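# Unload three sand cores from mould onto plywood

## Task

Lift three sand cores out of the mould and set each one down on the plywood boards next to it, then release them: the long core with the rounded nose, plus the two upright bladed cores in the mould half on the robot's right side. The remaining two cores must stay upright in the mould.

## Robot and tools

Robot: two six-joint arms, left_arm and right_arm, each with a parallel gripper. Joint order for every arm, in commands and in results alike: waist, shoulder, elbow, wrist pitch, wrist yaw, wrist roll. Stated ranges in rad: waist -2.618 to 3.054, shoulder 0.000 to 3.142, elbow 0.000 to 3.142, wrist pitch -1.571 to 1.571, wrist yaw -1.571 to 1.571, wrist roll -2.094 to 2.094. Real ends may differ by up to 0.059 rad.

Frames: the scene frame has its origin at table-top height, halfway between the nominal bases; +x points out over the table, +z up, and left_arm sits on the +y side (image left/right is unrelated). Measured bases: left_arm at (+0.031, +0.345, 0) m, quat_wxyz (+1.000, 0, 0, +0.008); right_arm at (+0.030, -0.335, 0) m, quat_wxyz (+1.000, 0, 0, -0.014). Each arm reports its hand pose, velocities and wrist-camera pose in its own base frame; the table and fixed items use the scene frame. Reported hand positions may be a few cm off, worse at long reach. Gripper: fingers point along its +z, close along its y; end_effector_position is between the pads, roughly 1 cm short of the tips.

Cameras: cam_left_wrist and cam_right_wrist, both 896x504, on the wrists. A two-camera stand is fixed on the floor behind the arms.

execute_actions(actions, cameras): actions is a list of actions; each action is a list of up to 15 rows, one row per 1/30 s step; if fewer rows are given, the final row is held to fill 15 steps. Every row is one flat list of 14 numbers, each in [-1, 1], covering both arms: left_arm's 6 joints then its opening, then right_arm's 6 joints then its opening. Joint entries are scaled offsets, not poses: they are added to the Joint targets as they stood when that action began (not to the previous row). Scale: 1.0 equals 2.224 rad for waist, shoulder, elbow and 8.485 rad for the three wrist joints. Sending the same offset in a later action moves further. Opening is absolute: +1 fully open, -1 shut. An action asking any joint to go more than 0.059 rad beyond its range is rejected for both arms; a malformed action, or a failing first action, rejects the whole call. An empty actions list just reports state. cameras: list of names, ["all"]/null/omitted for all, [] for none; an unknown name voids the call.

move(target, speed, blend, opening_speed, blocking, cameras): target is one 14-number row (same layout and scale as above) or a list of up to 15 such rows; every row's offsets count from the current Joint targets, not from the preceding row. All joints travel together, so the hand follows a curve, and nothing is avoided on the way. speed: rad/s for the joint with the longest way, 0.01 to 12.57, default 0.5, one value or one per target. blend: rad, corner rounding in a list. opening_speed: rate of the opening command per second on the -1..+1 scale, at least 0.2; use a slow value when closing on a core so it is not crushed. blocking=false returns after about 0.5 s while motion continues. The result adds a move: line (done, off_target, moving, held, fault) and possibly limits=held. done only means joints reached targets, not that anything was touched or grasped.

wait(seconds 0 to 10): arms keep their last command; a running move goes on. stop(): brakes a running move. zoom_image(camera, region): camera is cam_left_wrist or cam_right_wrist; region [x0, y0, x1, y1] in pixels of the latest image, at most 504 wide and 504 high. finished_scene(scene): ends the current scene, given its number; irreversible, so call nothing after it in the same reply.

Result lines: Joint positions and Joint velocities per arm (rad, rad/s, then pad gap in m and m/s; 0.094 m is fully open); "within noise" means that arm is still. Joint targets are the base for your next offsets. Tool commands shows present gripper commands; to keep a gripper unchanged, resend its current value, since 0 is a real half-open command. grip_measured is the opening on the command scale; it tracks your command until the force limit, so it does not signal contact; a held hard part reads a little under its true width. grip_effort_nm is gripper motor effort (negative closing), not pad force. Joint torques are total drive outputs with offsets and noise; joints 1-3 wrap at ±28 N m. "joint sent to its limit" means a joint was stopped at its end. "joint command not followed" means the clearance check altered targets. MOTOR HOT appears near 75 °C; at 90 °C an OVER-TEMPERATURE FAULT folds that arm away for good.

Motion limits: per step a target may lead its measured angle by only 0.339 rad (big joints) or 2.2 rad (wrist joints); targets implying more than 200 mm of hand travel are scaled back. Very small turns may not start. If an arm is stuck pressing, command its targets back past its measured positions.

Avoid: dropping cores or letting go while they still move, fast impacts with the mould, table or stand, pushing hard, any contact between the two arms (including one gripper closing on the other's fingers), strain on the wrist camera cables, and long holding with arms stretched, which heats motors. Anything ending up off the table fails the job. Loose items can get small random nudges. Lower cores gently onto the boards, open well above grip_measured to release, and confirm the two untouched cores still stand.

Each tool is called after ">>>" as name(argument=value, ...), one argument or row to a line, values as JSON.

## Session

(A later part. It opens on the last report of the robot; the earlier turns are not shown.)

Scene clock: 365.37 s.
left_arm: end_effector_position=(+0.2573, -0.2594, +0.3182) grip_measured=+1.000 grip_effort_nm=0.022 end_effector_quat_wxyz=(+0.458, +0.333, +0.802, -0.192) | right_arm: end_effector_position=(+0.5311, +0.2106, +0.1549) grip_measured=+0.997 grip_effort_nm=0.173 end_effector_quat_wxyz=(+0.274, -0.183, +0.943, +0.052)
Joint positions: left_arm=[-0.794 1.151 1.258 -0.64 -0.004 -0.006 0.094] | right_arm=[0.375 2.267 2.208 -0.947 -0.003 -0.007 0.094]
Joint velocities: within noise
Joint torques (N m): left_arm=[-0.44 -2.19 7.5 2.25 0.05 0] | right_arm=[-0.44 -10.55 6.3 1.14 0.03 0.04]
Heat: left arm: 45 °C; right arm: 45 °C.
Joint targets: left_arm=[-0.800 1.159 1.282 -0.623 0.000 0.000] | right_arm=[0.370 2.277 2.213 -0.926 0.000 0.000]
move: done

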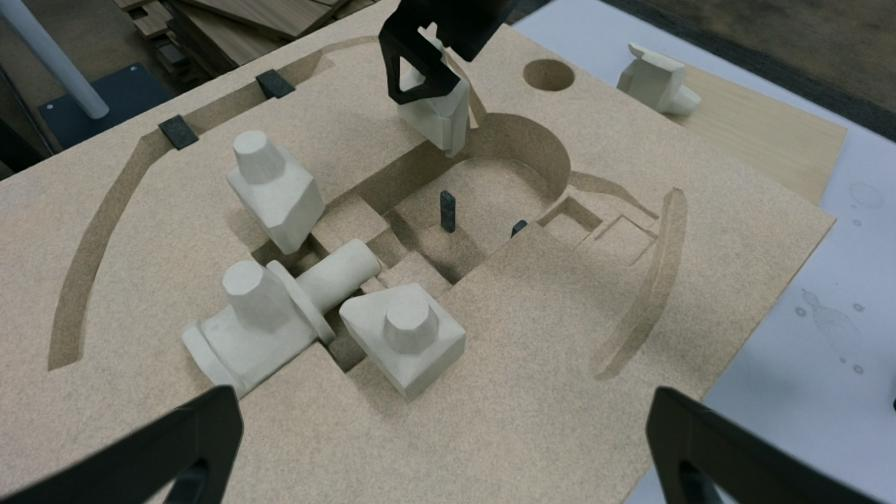

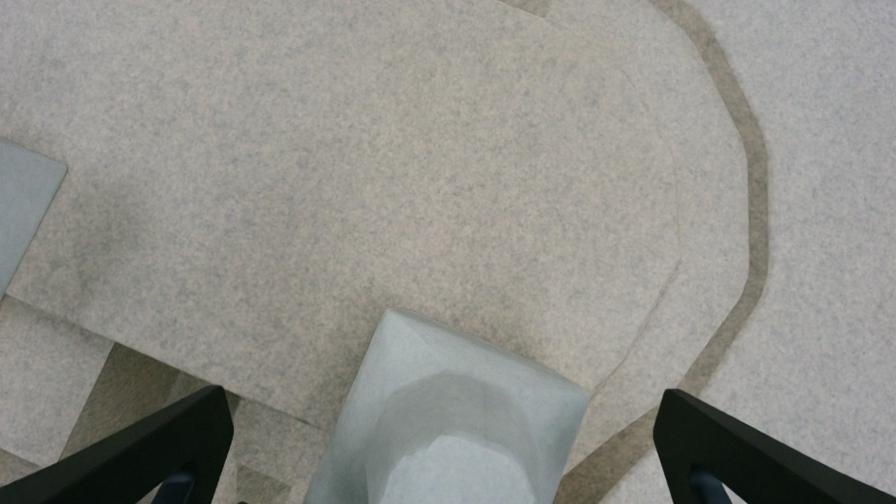

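Good alignment. Grip.

>>> move(
  target=[0,0,0,0,0,0,1,0,0,0,0,0,0,-0.5],
  opening_speed=0.6,
  cameras=["cam_right_wrist"],
)

Scene clock: 369.67 s.
left_arm: end_effector_position=(+0.2573, -0.2594, +0.3182) grip_measured=+1.000 grip_effort_nm=0.037 end_effector_quat_wxyz=(+0.458, +0.333, +0.802, -0.192) | right_arm: end_effector_position=(+0.5336, +0.2100, +0.1562) grip_measured=-0.264 grip_effort_nm=-1.004 end_effector_quat_wxyz=(+0.279, -0.181, +0.942, +0.049)
Joint positions: left_arm=[-0.794 1.151 1.258 -0.64 -0.004 -0.006 0.094] | right_arm=[0.375 2.267 2.208 -0.937 0.005 -0.007 0.035]
Joint velocities: within noise
Joint torques (N m): left_arm=[-0.4 -2.18 7.51 2.25 0.09 0.02] | right_arm=[-0.42 -10.56 6.28 1.07 -0.05 0.03]
Heat: left arm: 46 °C; right arm: 45 °C.
Joint targets: left_arm=[-0.800 1.159 1.282 -0.623 0.000 0.000] | right_arm=[0.370 2.277 2.213 -0.926 0.000 0.000]
move: done
Images, in order (width x height): cam_right_wrist 896x504.

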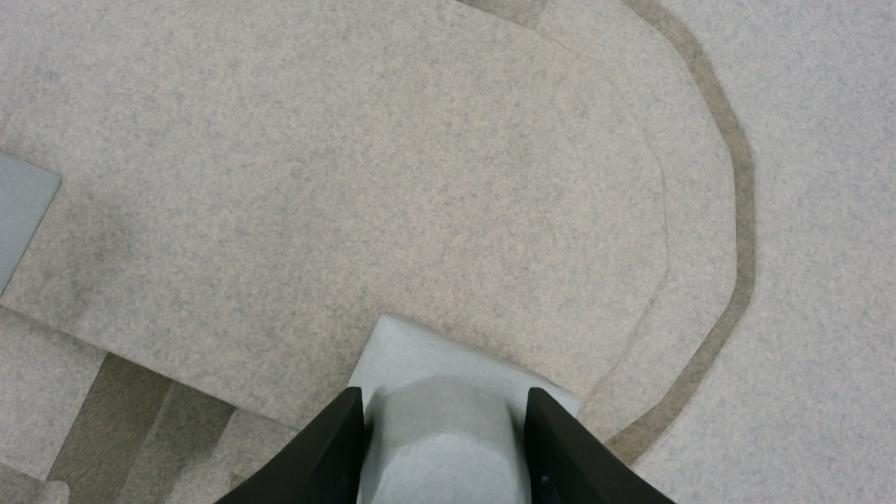

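>>> move(
  target=[
    [0,0,0,0,0,0,1,0,0.0072,0.0585,-0.0105,0,0,-0.5],
    [0,0,0,0,0,0,1,0,0.0283,0.1331,-0.0245,0,0,-0.5],
    [0,0,0,0,0,0,1,0,-0.1322,-0.0508,-0.0184,0,0,-0.5],
    [0,0,0,0,0,0,1,-0.3426,-0.3183,-0.2779,-0.0077,0,0,-0.5],
  ],
  speed=[0.25,0.25,0.5,0.6],
  blend=[0.05,0.05,0.1,0],
)

Scene clock: 383.80 s.
left_arm: end_effector_position=(+0.2573, -0.2594, +0.3182) grip_measured=+1.000 grip_effort_nm=0.022 end_effector_quat_wxyz=(+0.458, +0.333, +0.802, -0.192) | right_arm: end_effector_position=(+0.3681, -0.1538, +0.2180) grip_measured=-0.268 grip_effort_nm=-1.009 end_effector_quat_wxyz=(+0.245, +0.188, +0.950, -0.053)
Joint positions: left_arm=[-0.794 1.151 1.258 -0.64 -0.004 -0.006 0.094] | right_arm=[-0.396 1.614 1.593 -1.044 0.006 -0.007 0.034]
Joint velocities: within noise
Joint torques (N m): left_arm=[-0.46 -2.17 7.46 2.26 0.07 0.02] | right_arm=[0.36 -10 5.87 1.36 -0.06 0.05]
Heat: left arm: 46 °C; right arm: 44 °C.
Joint targets: left_arm=[-0.800 1.159 1.282 -0.623 0.000 0.000] | right_arm=[-0.392 1.569 1.595 -0.992 0.000 0.000]
move: off_target (right_arm); right_arm: the wrist pitch is farthest, 0.053 rad from its target

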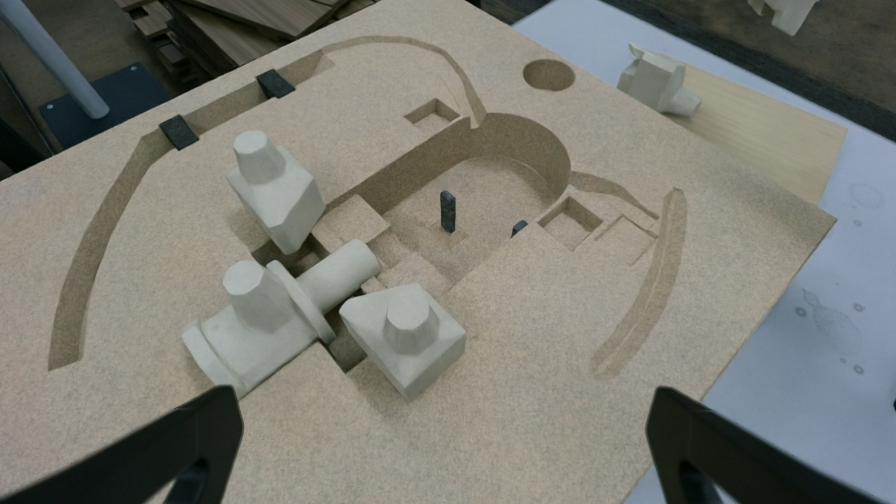

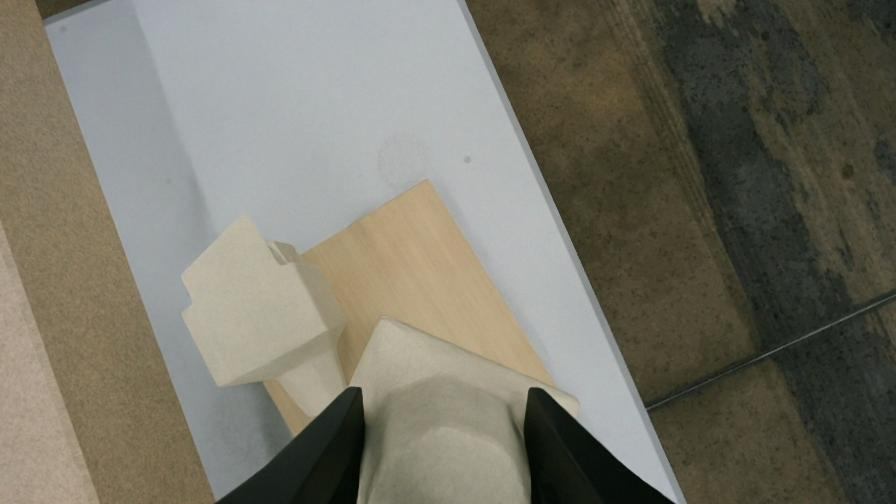

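>>> move(
  target=[0,0,0,0,0,0,1,-0.0216,-0.2244,-0.6115,0.2136,0,0,-0.5],
  speed=0.5,
)

>>> zoom_image(
  camera="cam_left_wrist",
  region=[560, 0, 896, 180],
)

Scene clock: 395.07 s.
left_arm: end_effector_position=(+0.2573, -0.2594, +0.3182) grip_measured=+1.000 grip_effort_nm=0.027 end_effector_quat_wxyz=(+0.458, +0.333, +0.802, -0.192) | right_arm: end_effector_position=(+0.3185, -0.1471, +0.1610) grip_measured=-0.270 grip_effort_nm=-1.009 end_effector_quat_wxyz=(+0.627, +0.163, +0.748, -0.142)
Joint positions: left_arm=[-0.794 1.151 1.258 -0.64 -0.004 -0.006 0.094] | right_arm=[-0.433 1.104 0.226 0.705 0.005 -0.007 0.034]
Joint velocities: within noise
Joint torques (N m): left_arm=[-0.42 -2.3 7.49 2.24 0.08 0.02] | right_arm=[-0.61 -4.93 6.27 2.61 -0.06 0.04]
Heat: left arm: 46 °C; right arm: 46 °C.
Joint targets: left_arm=[-0.800 1.159 1.282 -0.623 0.000 0.000] | right_arm=[-0.440 1.070 0.235 0.821 0.000 0.000]
move: off_target (right_arm); right_arm: the wrist pitch is farthest, 0.115 rad from its target

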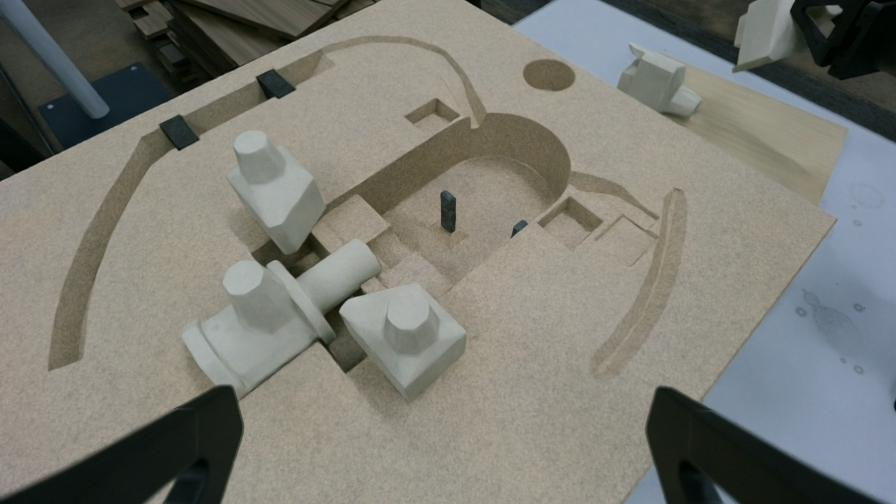

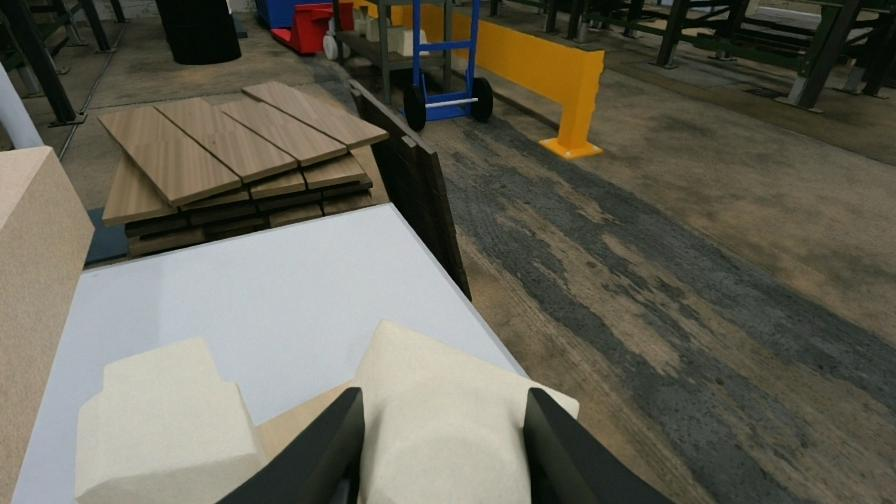

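Scaled by 1.500.

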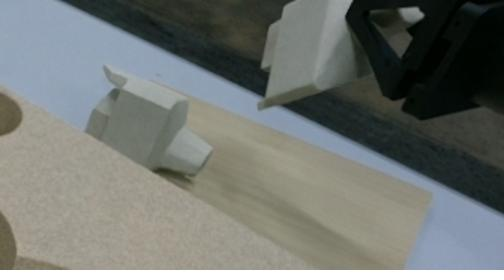

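>>> move(
  target=[0,0,0,0,0,0,1,0,0.1484,-0.045,0.0488,0,0,-0.45],
  speed=0.25,
)

>>> zoom_image(
  camera="cam_left_wrist",
  region=[560, 0, 896, 180],
)

Scene clock: 403.33 s.
left_arm: end_effector_position=(+0.2573, -0.2594, +0.3182) grip_measured=+1.000 grip_effort_nm=0.032 end_effector_quat_wxyz=(+0.458, +0.333, +0.802, -0.192) | right_arm: end_effector_position=(+0.3203, -0.1479, +0.1242) grip_measured=-0.270 grip_effort_nm=-1.009 end_effector_quat_wxyz=(+0.636, +0.162, +0.741, -0.144)
Joint positions: left_arm=[-0.794 1.151 1.258 -0.64 -0.004 -0.006 0.094] | right_arm=[-0.433 1.405 0.129 1.125 0.005 -0.007 0.034]
Joint velocities: within noise
Joint torques (N m): left_arm=[-0.32 -2.28 7.53 2.26 0.07 0.02] | right_arm=[-0.64 -3.37 4.53 2.58 -0.06 0.03]
Heat: left arm: 46 °C; right arm: 50 °C.
Joint targets: left_arm=[-0.800 1.159 1.282 -0.623 0.000 0.000] | right_arm=[-0.440 1.400 0.135 1.235 0.000 0.000]
move: off_target (right_arm); right_arm: the wrist pitch is farthest, 0.110 rad from its target

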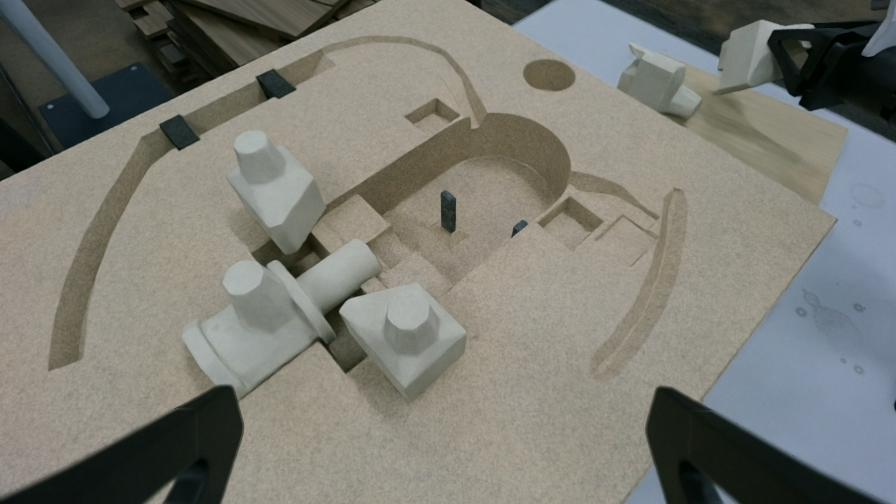

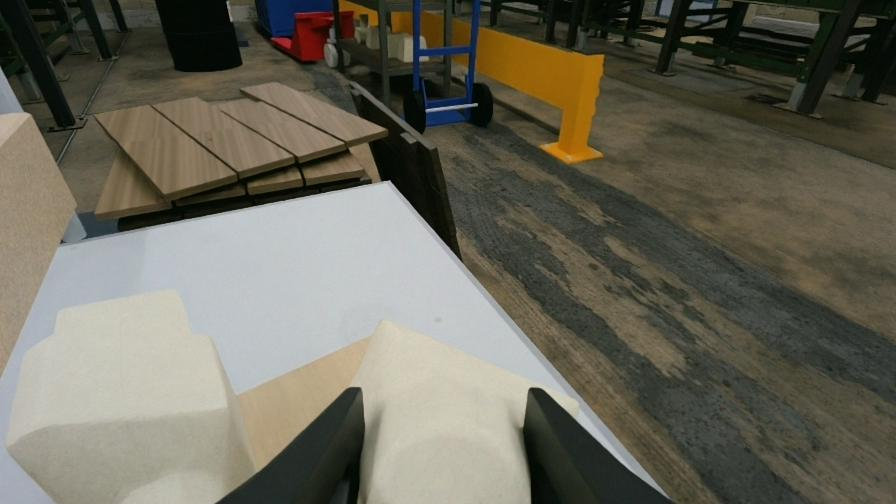

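Scaled by 1.500.

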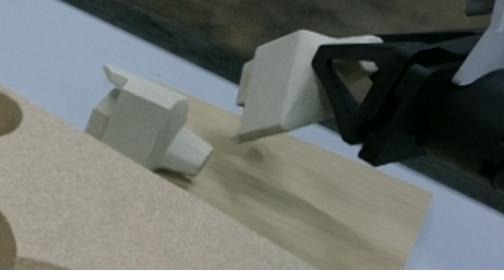

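>>> move(
  target=[0,0,0,0,0,0,1,0,0.0675,0,0.0177,0,0,-0.33],
  speed=0.12,
  opening_speed=0.2,
)

>>> zoom_image(
  camera="cam_left_wrist",
  region=[560, 0, 896, 180],
)

Scene clock: 408.30 s.
left_arm: end_effector_position=(+0.2573, -0.2594, +0.3182) grip_measured=+1.000 grip_effort_nm=0.032 end_effector_quat_wxyz=(+0.458, +0.333, +0.802, -0.192) | right_arm: end_effector_position=(+0.3258, -0.1505, +0.1165) grip_measured=-0.270 grip_effort_nm=-1.009 end_effector_quat_wxyz=(+0.643, +0.161, +0.734, -0.146)
Joint positions: left_arm=[-0.794 1.151 1.258 -0.64 -0.004 -0.006 0.094] | right_arm=[-0.433 1.55 0.129 1.291 0.005 -0.007 0.034]
Joint velocities: within noise
Joint torques (N m): left_arm=[-0.34 -2.24 7.51 2.24 0.08 0] | right_arm=[-0.64 -3.59 3.92 2.43 -0.05 0.04]
Heat: left arm: 46 °C; right arm: 51 °C.
Joint targets: left_arm=[-0.800 1.159 1.282 -0.623 0.000 0.000] | right_arm=[-0.440 1.550 0.135 1.385 0.000 0.000]
move: off_target (right_arm); right_arm: the wrist pitch is farthest, 0.094 rad from its target

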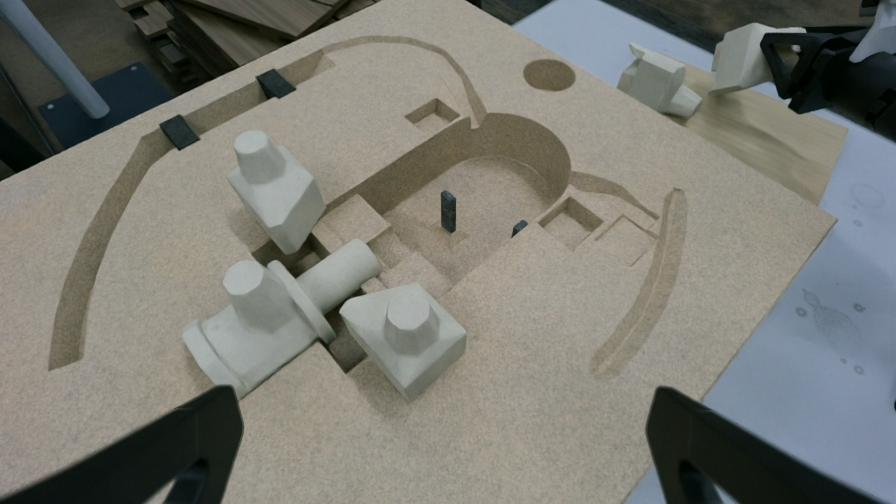

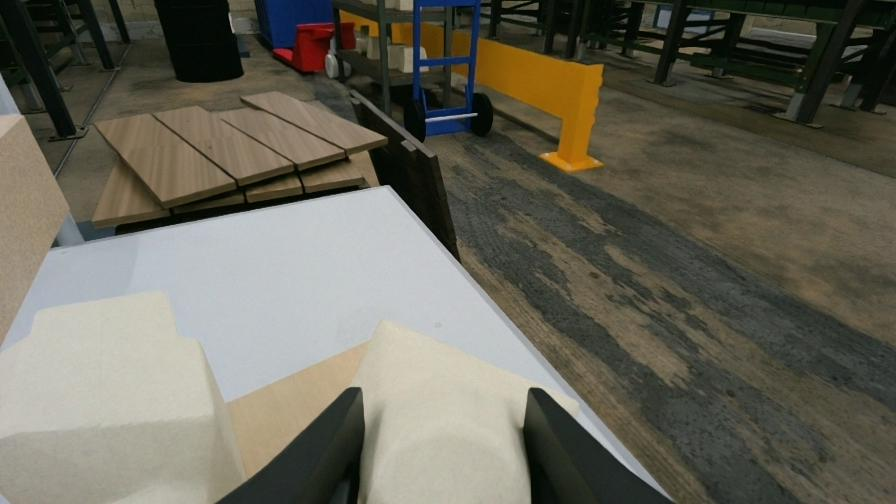

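Scaled by 1.500.

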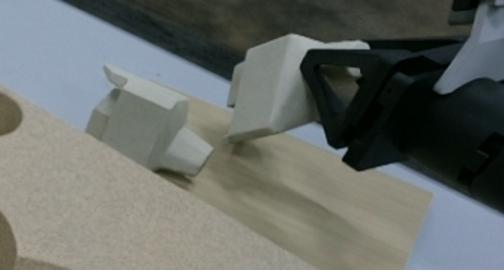

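>>> move(
  target=[0,0,0,0,0,0,1,0,0.045,0,0.001,0,0,-0.33],
  speed=0.1,
)

>>> zoom_image(
  camera="cam_left_wrist",
  region=[560, 0, 896, 180],
)

Scene clock: 411.77 s.
left_arm: end_effector_position=(+0.2573, -0.2594, +0.3182) grip_measured=+1.000 grip_effort_nm=0.027 end_effector_quat_wxyz=(+0.458, +0.333, +0.802, -0.192) | right_arm: end_effector_position=(+0.3284, -0.1517, +0.1128) grip_measured=-0.270 grip_effort_nm=-1.004 end_effector_quat_wxyz=(+0.649, +0.159, +0.729, -0.147)
Joint positions: left_arm=[-0.794 1.151 1.258 -0.64 -0.004 -0.006 0.094] | right_arm=[-0.433 1.637 0.129 1.395 0.005 -0.007 0.034]
Joint velocities: within noise
Joint torques (N m): left_arm=[-0.35 -2.24 7.56 2.24 0.08 0.01] | right_arm=[-0.62 -2.88 3.48 1.54 -0.07 0.03]
Heat: left arm: 46 °C; right arm: 51 °C.
Joint targets: left_arm=[-0.800 1.159 1.282 -0.623 0.000 0.000] | right_arm=[-0.440 1.651 0.135 1.393 0.000 0.000]
move: done

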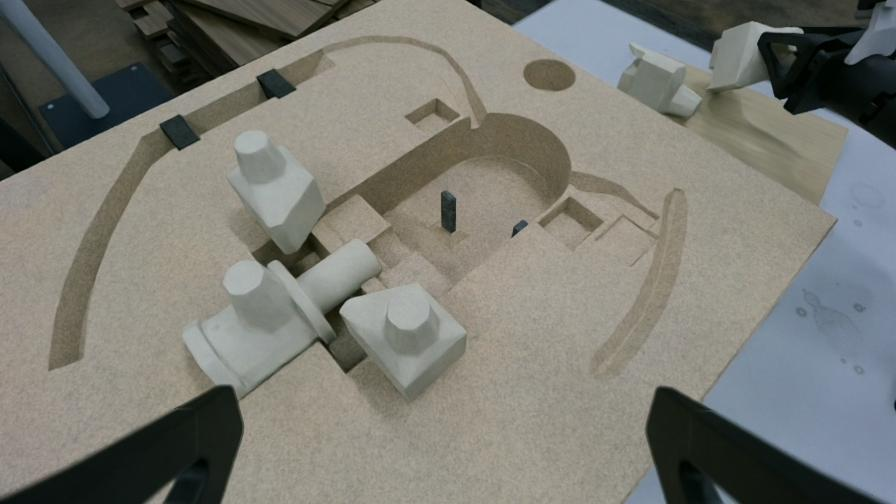

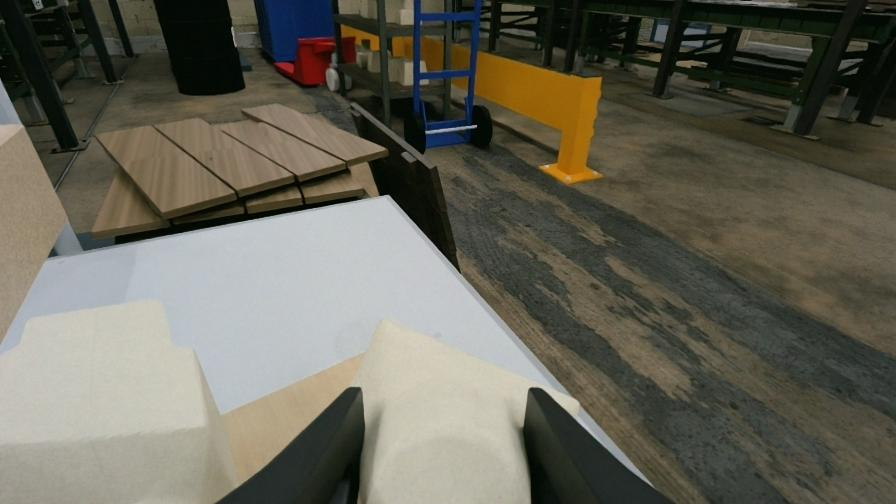

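Scaled by 1.500.

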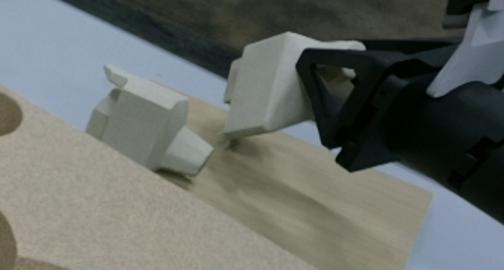

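>>> move(
  target=[0,0,0,0,0,0,1,0,0.03,0,-0.002,0,0,-0.295],
  speed=0.1,
  opening_speed=0.2,
)

>>> zoom_image(
  camera="cam_left_wrist",
  region=[560, 0, 896, 180],
)

Scene clock: 415.77 s.
left_arm: end_effector_position=(+0.2573, -0.2594, +0.3182) grip_measured=+1.000 grip_effort_nm=0.037 end_effector_quat_wxyz=(+0.458, +0.333, +0.802, -0.192) | right_arm: end_effector_position=(+0.3303, -0.1526, +0.1115) grip_measured=-0.270 grip_effort_nm=-0.999 end_effector_quat_wxyz=(+0.653, +0.159, +0.725, -0.148)
Joint positions: left_arm=[-0.794 1.151 1.258 -0.64 -0.004 -0.006 0.094] | right_arm=[-0.433 1.684 0.132 1.449 0.005 -0.007 0.034]
Joint velocities: within noise
Joint torques (N m): left_arm=[-0.39 -2.25 7.53 2.26 0.09 0] | right_arm=[-0.62 -1.52 3.06 0.89 -0.07 0.04]
Heat: left arm: 46 °C; right arm: 50 °C.
Joint targets: left_arm=[-0.800 1.159 1.282 -0.623 0.000 0.000] | right_arm=[-0.440 1.717 0.135 1.377 0.000 0.000]
move: off_target (right_arm); right_arm: the wrist pitch is farthest, 0.073 rad from its target

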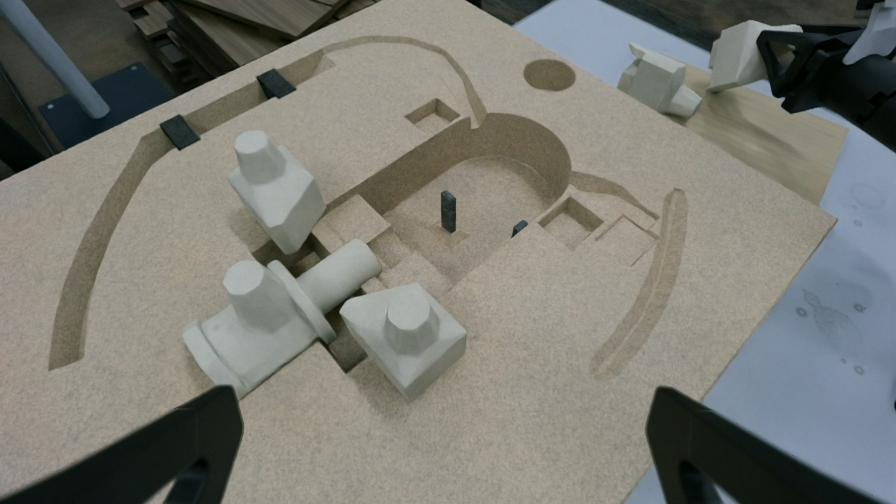

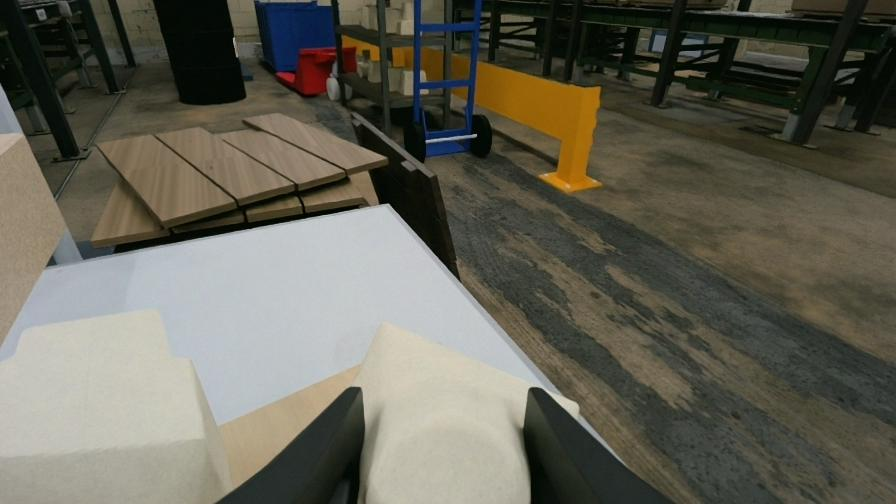

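Scaled by 1.500.

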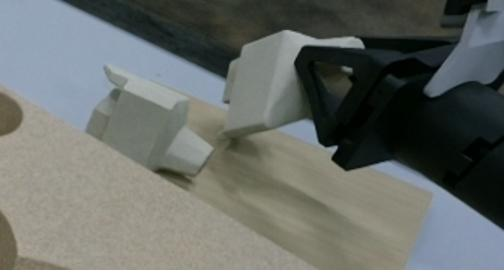

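>>> move(
  target=[0,0,0,0,0,0,1,0,0,0,0,0,0,-0.262],
  speed=0.1,
  opening_speed=0.2,
)

>>> zoom_image(
  camera="cam_left_wrist",
  region=[560, 0, 896, 180],
)

Scene clock: 418.47 s.
left_arm: end_effector_position=(+0.2573, -0.2594, +0.3182) grip_measured=+1.000 grip_effort_nm=0.027 end_effector_quat_wxyz=(+0.458, +0.333, +0.802, -0.192) | right_arm: end_effector_position=(+0.3303, -0.1526, +0.1115) grip_measured=-0.262 grip_effort_nm=-0.291 end_effector_quat_wxyz=(+0.653, +0.159, +0.725, -0.148)
Joint positions: left_arm=[-0.794 1.151 1.258 -0.64 -0.004 -0.006 0.094] | right_arm=[-0.433 1.684 0.132 1.449 0.005 -0.007 0.035]
Joint velocities: left_arm=[within noise] | right_arm=[-0.002 -0.017 0.002 -0.007 -0.007 -0.022 0.004]
Joint torques (N m): left_arm=[-0.39 -2.24 7.61 2.23 0.09 0.01] | right_arm=[-0.65 -1.52 3.04 0.9 -0.05 0.03]
Heat: left arm: 46 °C; right arm: 49 °C.
Joint targets: left_arm=[-0.800 1.159 1.282 -0.623 0.000 0.000] | right_arm=[-0.440 1.717 0.135 1.377 0.000 0.000]
move: off_target (right_arm); right_arm: the wrist pitch is farthest, 0.072 rad from its target

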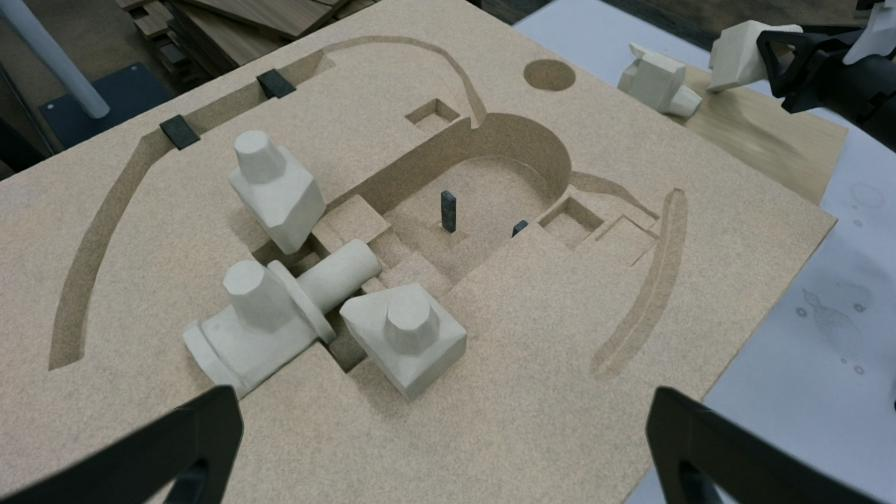

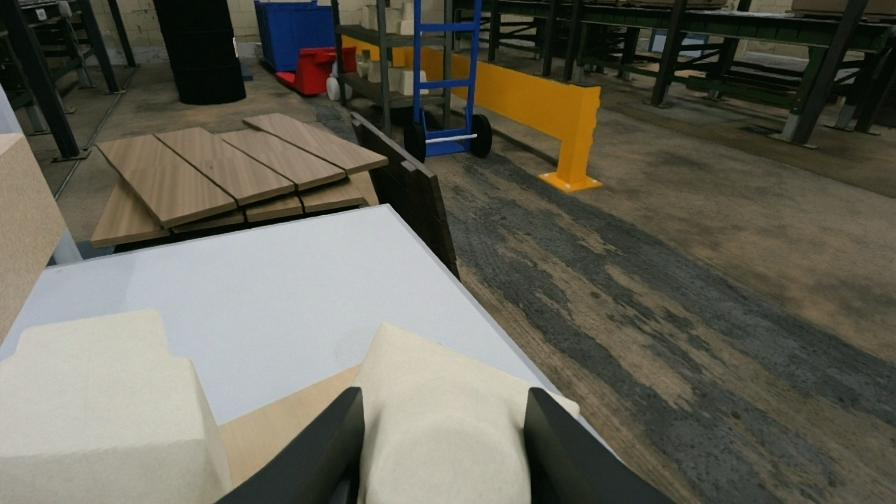

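Scaled by 1.500.

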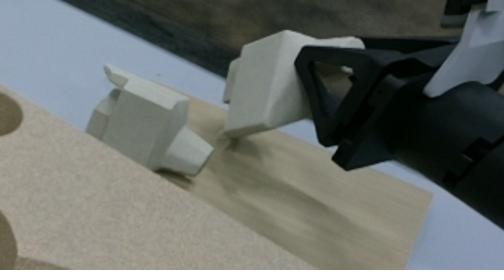

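>>> move(
  target=[0,0,0,0,0,0,1,0,0.0225,0,0.004,0,0,-0.262],
  speed=0.08,
)

>>> zoom_image(
  camera="cam_left_wrist",
  region=[560, 0, 896, 180],
)

Scene clock: 421.53 s.
left_arm: end_effector_position=(+0.2573, -0.2594, +0.3182) grip_measured=+1.000 grip_effort_nm=0.042 end_effector_quat_wxyz=(+0.458, +0.333, +0.802, -0.192) | right_arm: end_effector_position=(+0.3367, -0.1555, +0.1130) grip_measured=-0.259 grip_effort_nm=-0.769 end_effector_quat_wxyz=(+0.657, +0.158, +0.722, -0.149)
Joint positions: left_arm=[-0.794 1.151 1.258 -0.64 -0.004 -0.006 0.094] | right_arm=[-0.433 1.711 0.158 1.461 0.005 -0.007 0.035]
Joint velocities: within noise
Joint torques (N m): left_arm=[-0.42 -2.22 7.47 2.24 0.07 0] | right_arm=[-0.62 0.02 1.17 1.1 -0.06 0.04]
Heat: left arm: 46 °C; right arm: 48 °C.
Joint targets: left_arm=[-0.800 1.159 1.282 -0.623 0.000 0.000] | right_arm=[-0.440 1.767 0.135 1.411 0.000 0.000]
move: off_target (right_arm); right_arm: the shoulder is farthest, 0.056 rad from its target

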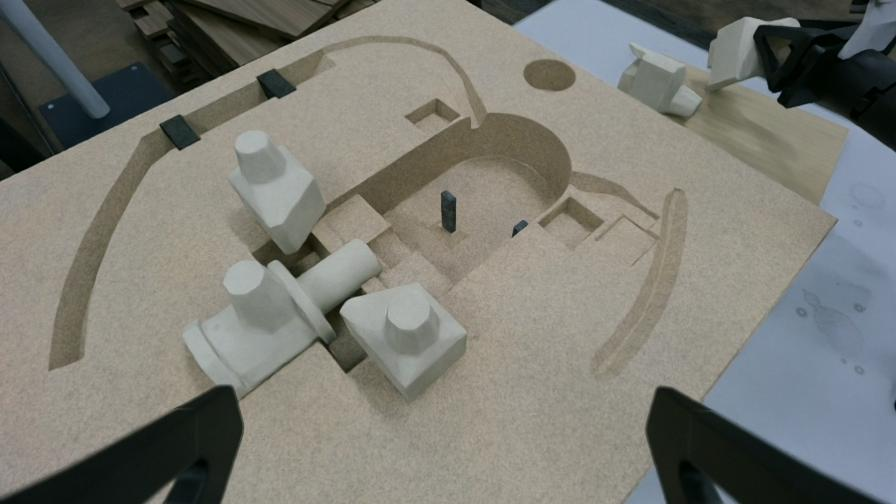

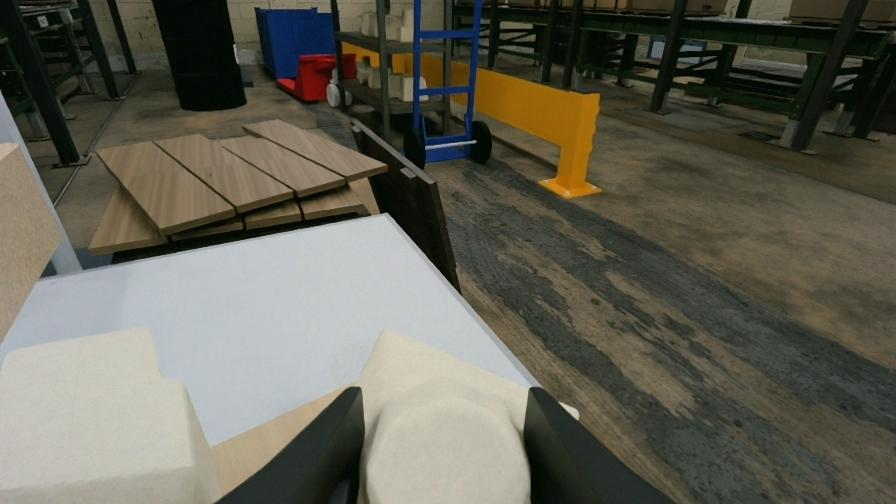

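Scaled by 1.500.

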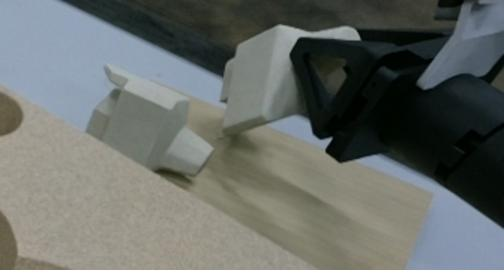

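>>> move(
  target=[0,0,0,0,0,0,1,0,-0.2504,-0.009,-0.0626,0,0,-0.262],
  speed=0.15,
)

>>> zoom_image(
  camera="cam_left_wrist",
  region=[560, 0, 896, 180],
)

Scene clock: 432.27 s.
left_arm: end_effector_position=(+0.2573, -0.2594, +0.3182) grip_measured=+1.000 grip_effort_nm=0.037 end_effector_quat_wxyz=(+0.458, +0.333, +0.802, -0.192) | right_arm: end_effector_position=(+0.3073, -0.1419, +0.1162) grip_measured=-0.259 grip_effort_nm=-0.774 end_effector_quat_wxyz=(+0.604, +0.168, +0.767, -0.137)
Joint positions: left_arm=[-0.794 1.151 1.258 -0.64 -0.004 -0.006 0.094] | right_arm=[-0.433 1.231 0.121 0.874 0.005 -0.007 0.035]
Joint velocities: left_arm=[within noise] | right_arm=[0.012 -0.007 -0.002 -0.095 0.154 -0.007 -0.001]
Joint torques (N m): left_arm=[-0.39 -2.3 7.43 2.26 0.09 -0.01] | right_arm=[-0.64 -3.99 4.31 1.61 -0.06 0.04]
Heat: left arm: 46 °C; right arm: 47 °C.
Joint targets: left_arm=[-0.800 1.159 1.282 -0.623 0.000 0.000] | right_arm=[-0.440 1.210 0.115 0.879 0.000 0.000]
move: done

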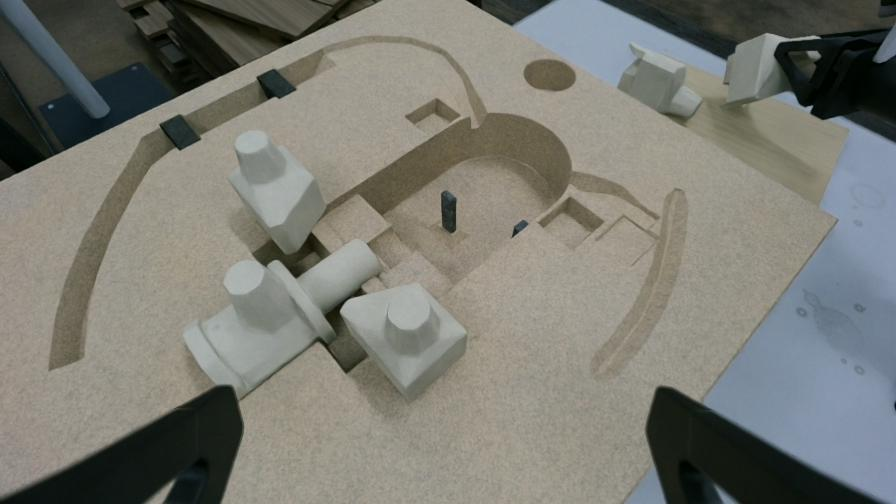

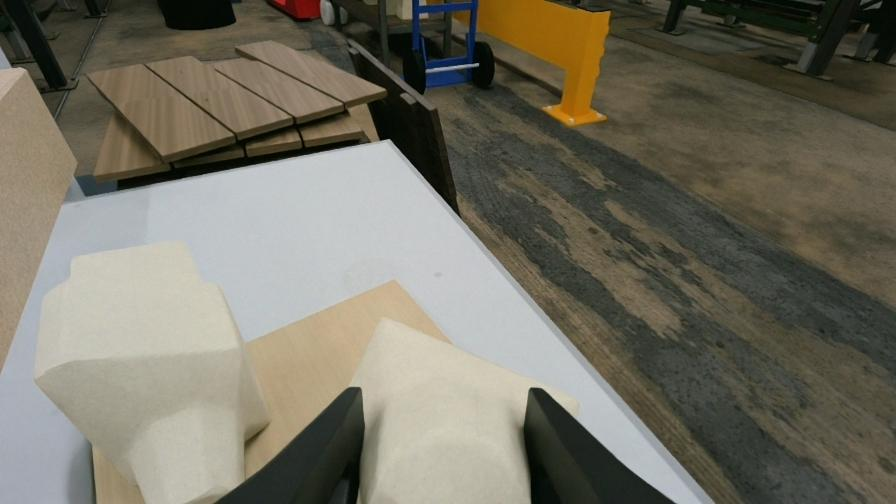

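Scaled by 1.500.

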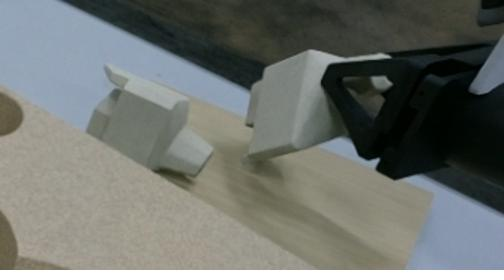

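>>> move(
  target=[
    [0,0,0,0,0,0,1,0.018,0.1079,0.1192,0.0143,0,0,-0.262],
    [0,0,0,0,0,0,1,0.018,0.1888,0.0967,0.039,0,0,-0.262],
  ],
  speed=[0.25,0.12],
)

>>> zoom_image(
  camera="cam_left_wrist",
  region=[560, 0, 896, 180],
)

Scene clock: 451.13 s.
left_arm: end_effector_position=(+0.2573, -0.2594, +0.3182) grip_measured=+1.000 grip_effort_nm=0.027 end_effector_quat_wxyz=(+0.458, +0.333, +0.802, -0.192) | right_arm: end_effector_position=(+0.3727, -0.1604, +0.1203) grip_measured=-0.260 grip_effort_nm=-0.784 end_effector_quat_wxyz=(+0.631, +0.154, +0.749, -0.135)
Joint positions: left_arm=[-0.794 1.151 1.258 -0.64 -0.004 -0.006 0.094] | right_arm=[-0.406 1.627 0.329 1.13 0.007 -0.007 0.035]
Joint velocities: within noise
Joint torques (N m): left_arm=[-0.43 -2.22 7.46 2.24 0.09 0.01] | right_arm=[0.51 -4.55 4.05 2.34 -0.07 0.04]
Heat: left arm: 46 °C; right arm: 49 °C.
Joint targets: left_arm=[-0.800 1.159 1.282 -0.623 0.000 0.000] | right_arm=[-0.400 1.630 0.330 1.210 0.000 0.000]
move: off_target (right_arm); right_arm: the wrist pitch is farthest, 0.080 rad from its target

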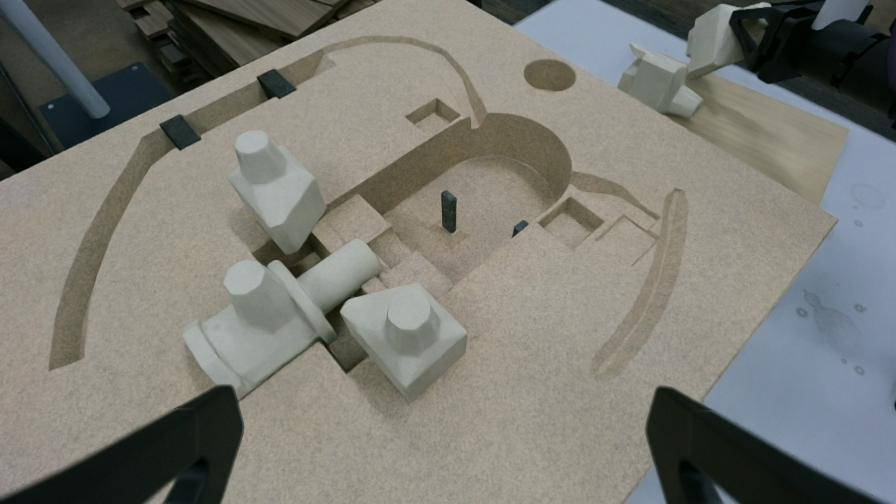

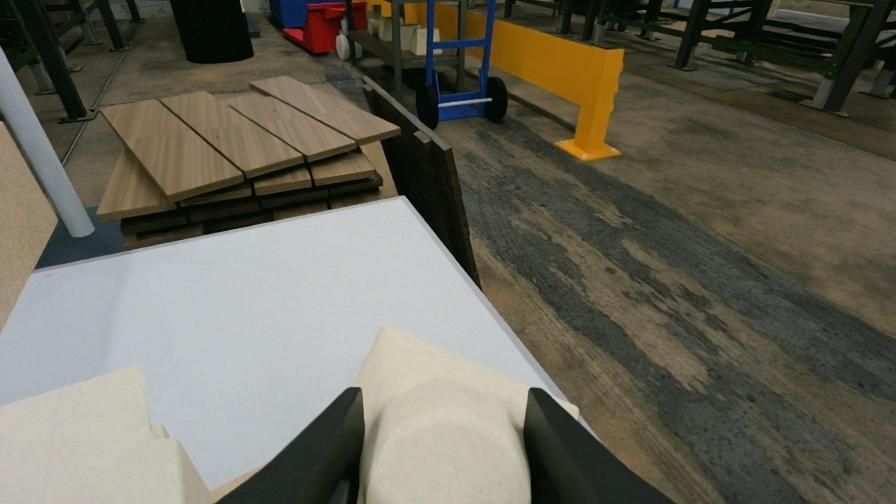

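Scaled by 1.500.

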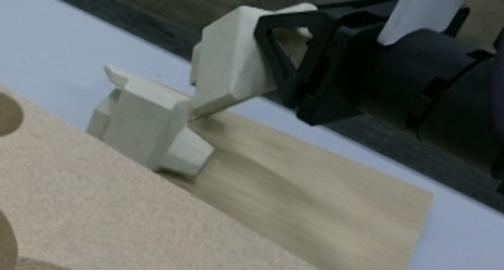

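>>> move(
  target=[
    [0,0,0,0,0,0,1,0,0.0135,0,-0.0035,0,0,-0.262],
    [0,0,0,0,0,0,1,0,0.0022,-0.0495,0.0071,0,0,-0.262],
  ],
  speed=[0.1,0.1],
  blend=[0.01,0],
)

>>> zoom_image(
  camera="cam_left_wrist",
  region=[560, 0, 896, 180],
)

Scene clock: 457.87 s.
left_arm: end_effector_position=(+0.2573, -0.2594, +0.3182) grip_measured=+1.000 grip_effort_nm=0.027 end_effector_quat_wxyz=(+0.458, +0.333, +0.802, -0.192) | right_arm: end_effector_position=(+0.3543, -0.1525, +0.1131) grip_measured=-0.260 grip_effort_nm=-0.510 end_effector_quat_wxyz=(+0.640, +0.152, +0.741, -0.137)
Joint positions: left_arm=[-0.794 1.151 1.258 -0.64 -0.004 -0.006 0.094] | right_arm=[-0.406 1.646 0.233 1.268 0.007 -0.007 0.035]
Joint velocities: left_arm=[within noise] | right_arm=[-0.012 -0.007 -0.002 0.007 -0.081 0.051 0.014]
Joint torques (N m): left_arm=[-0.39 -2.21 7.5 2.24 0.06 0] | right_arm=[0.54 -5.33 2.48 1.58 -0.08 0.04]
Heat: left arm: 46 °C; right arm: 50 °C.
Joint targets: left_arm=[-0.800 1.159 1.282 -0.623 0.000 0.000] | right_arm=[-0.400 1.635 0.220 1.270 0.000 0.000]
move: done

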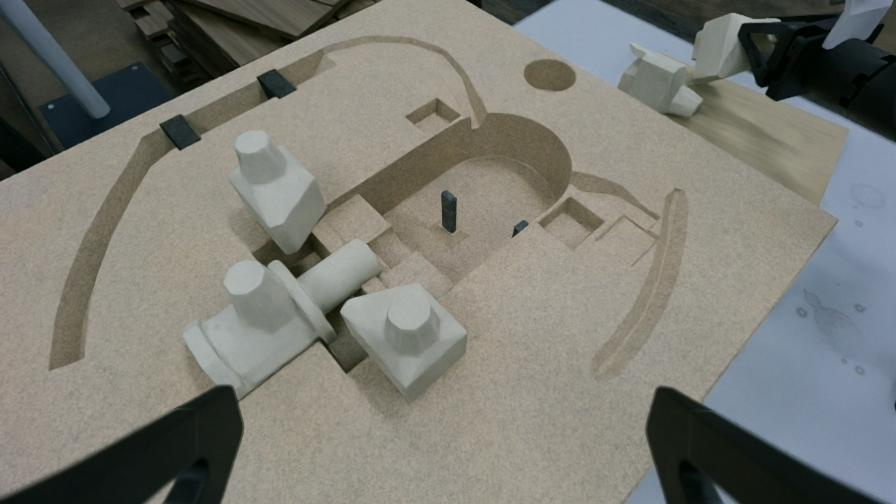

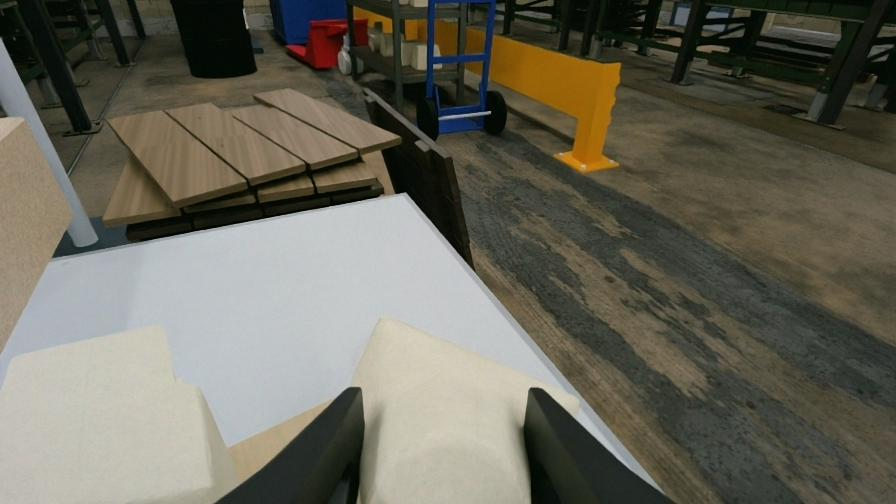

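Scaled by 1.500.

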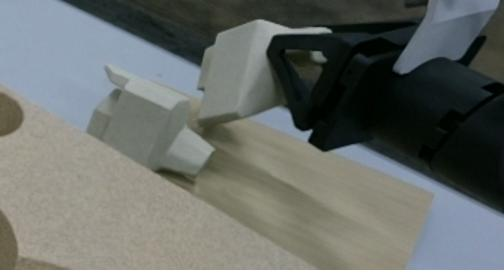

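>>> move(
  target=[0,0,0,0,0,0,1,0,0.0562,-0.0292,0.006,0,0,-0.262],
  speed=0.1,
)

>>> zoom_image(
  camera="cam_left_wrist",
  region=[560, 0, 896, 180],
)

Scene clock: 462.53 s.
left_arm: end_effector_position=(+0.2573, -0.2594, +0.3182) grip_measured=+1.000 grip_effort_nm=0.027 end_effector_quat_wxyz=(+0.458, +0.333, +0.802, -0.192) | right_arm: end_effector_position=(+0.3458, -0.1489, +0.1067) grip_measured=-0.260 grip_effort_nm=-0.803 end_effector_quat_wxyz=(+0.650, +0.150, +0.732, -0.139)
Joint positions: left_arm=[-0.794 1.151 1.258 -0.64 -0.004 -0.006 0.094] | right_arm=[-0.406 1.727 0.183 1.428 0.007 -0.007 0.035]
Joint velocities: within noise
Joint torques (N m): left_arm=[-0.4 -2.21 7.56 2.25 0.06 -0.02] | right_arm=[0.51 -1.94 0.83 0.59 -0.07 0.04]
Heat: left arm: 46 °C; right arm: 49 °C.
Joint targets: left_arm=[-0.800 1.159 1.282 -0.623 0.000 0.000] | right_arm=[-0.400 1.760 0.155 1.321 0.000 0.000]
move: off_target (right_arm); right_arm: the wrist pitch is farthest, 0.107 rad from its target

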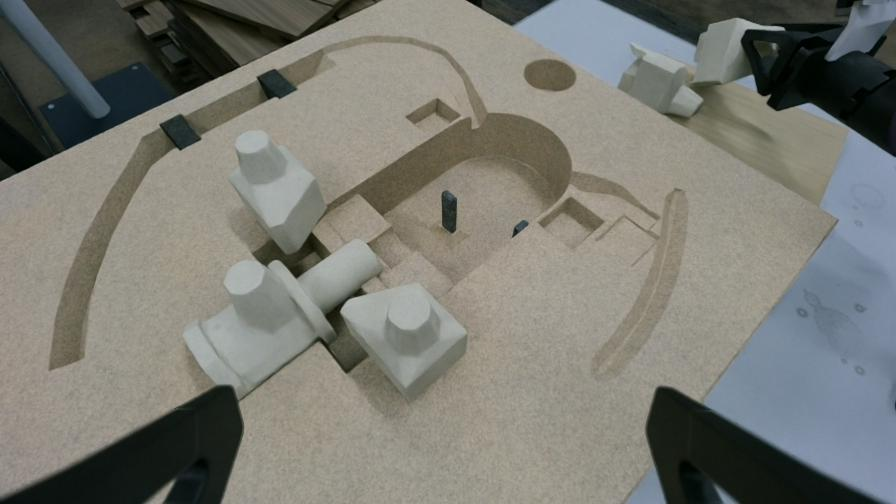

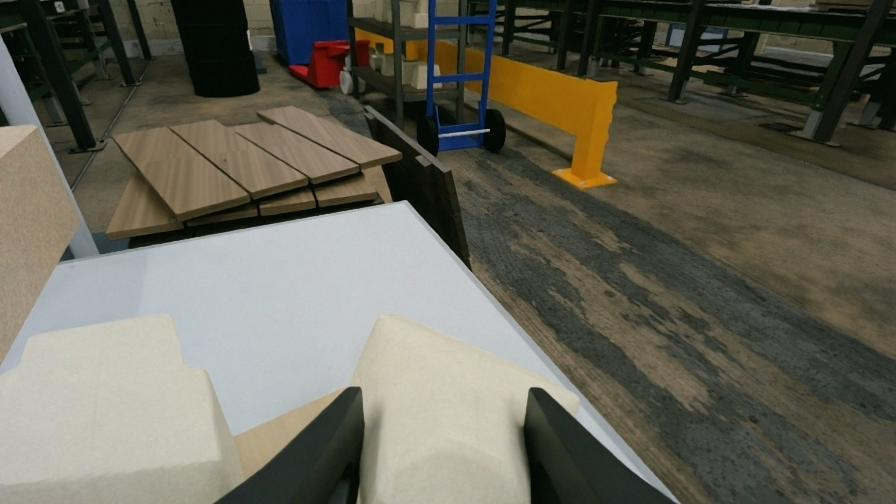

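Scaled by 1.500.

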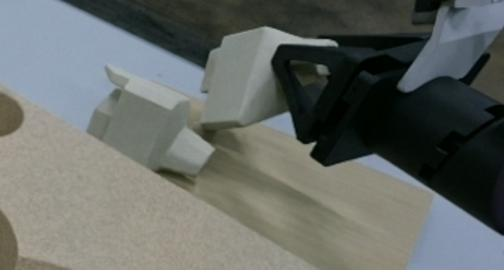

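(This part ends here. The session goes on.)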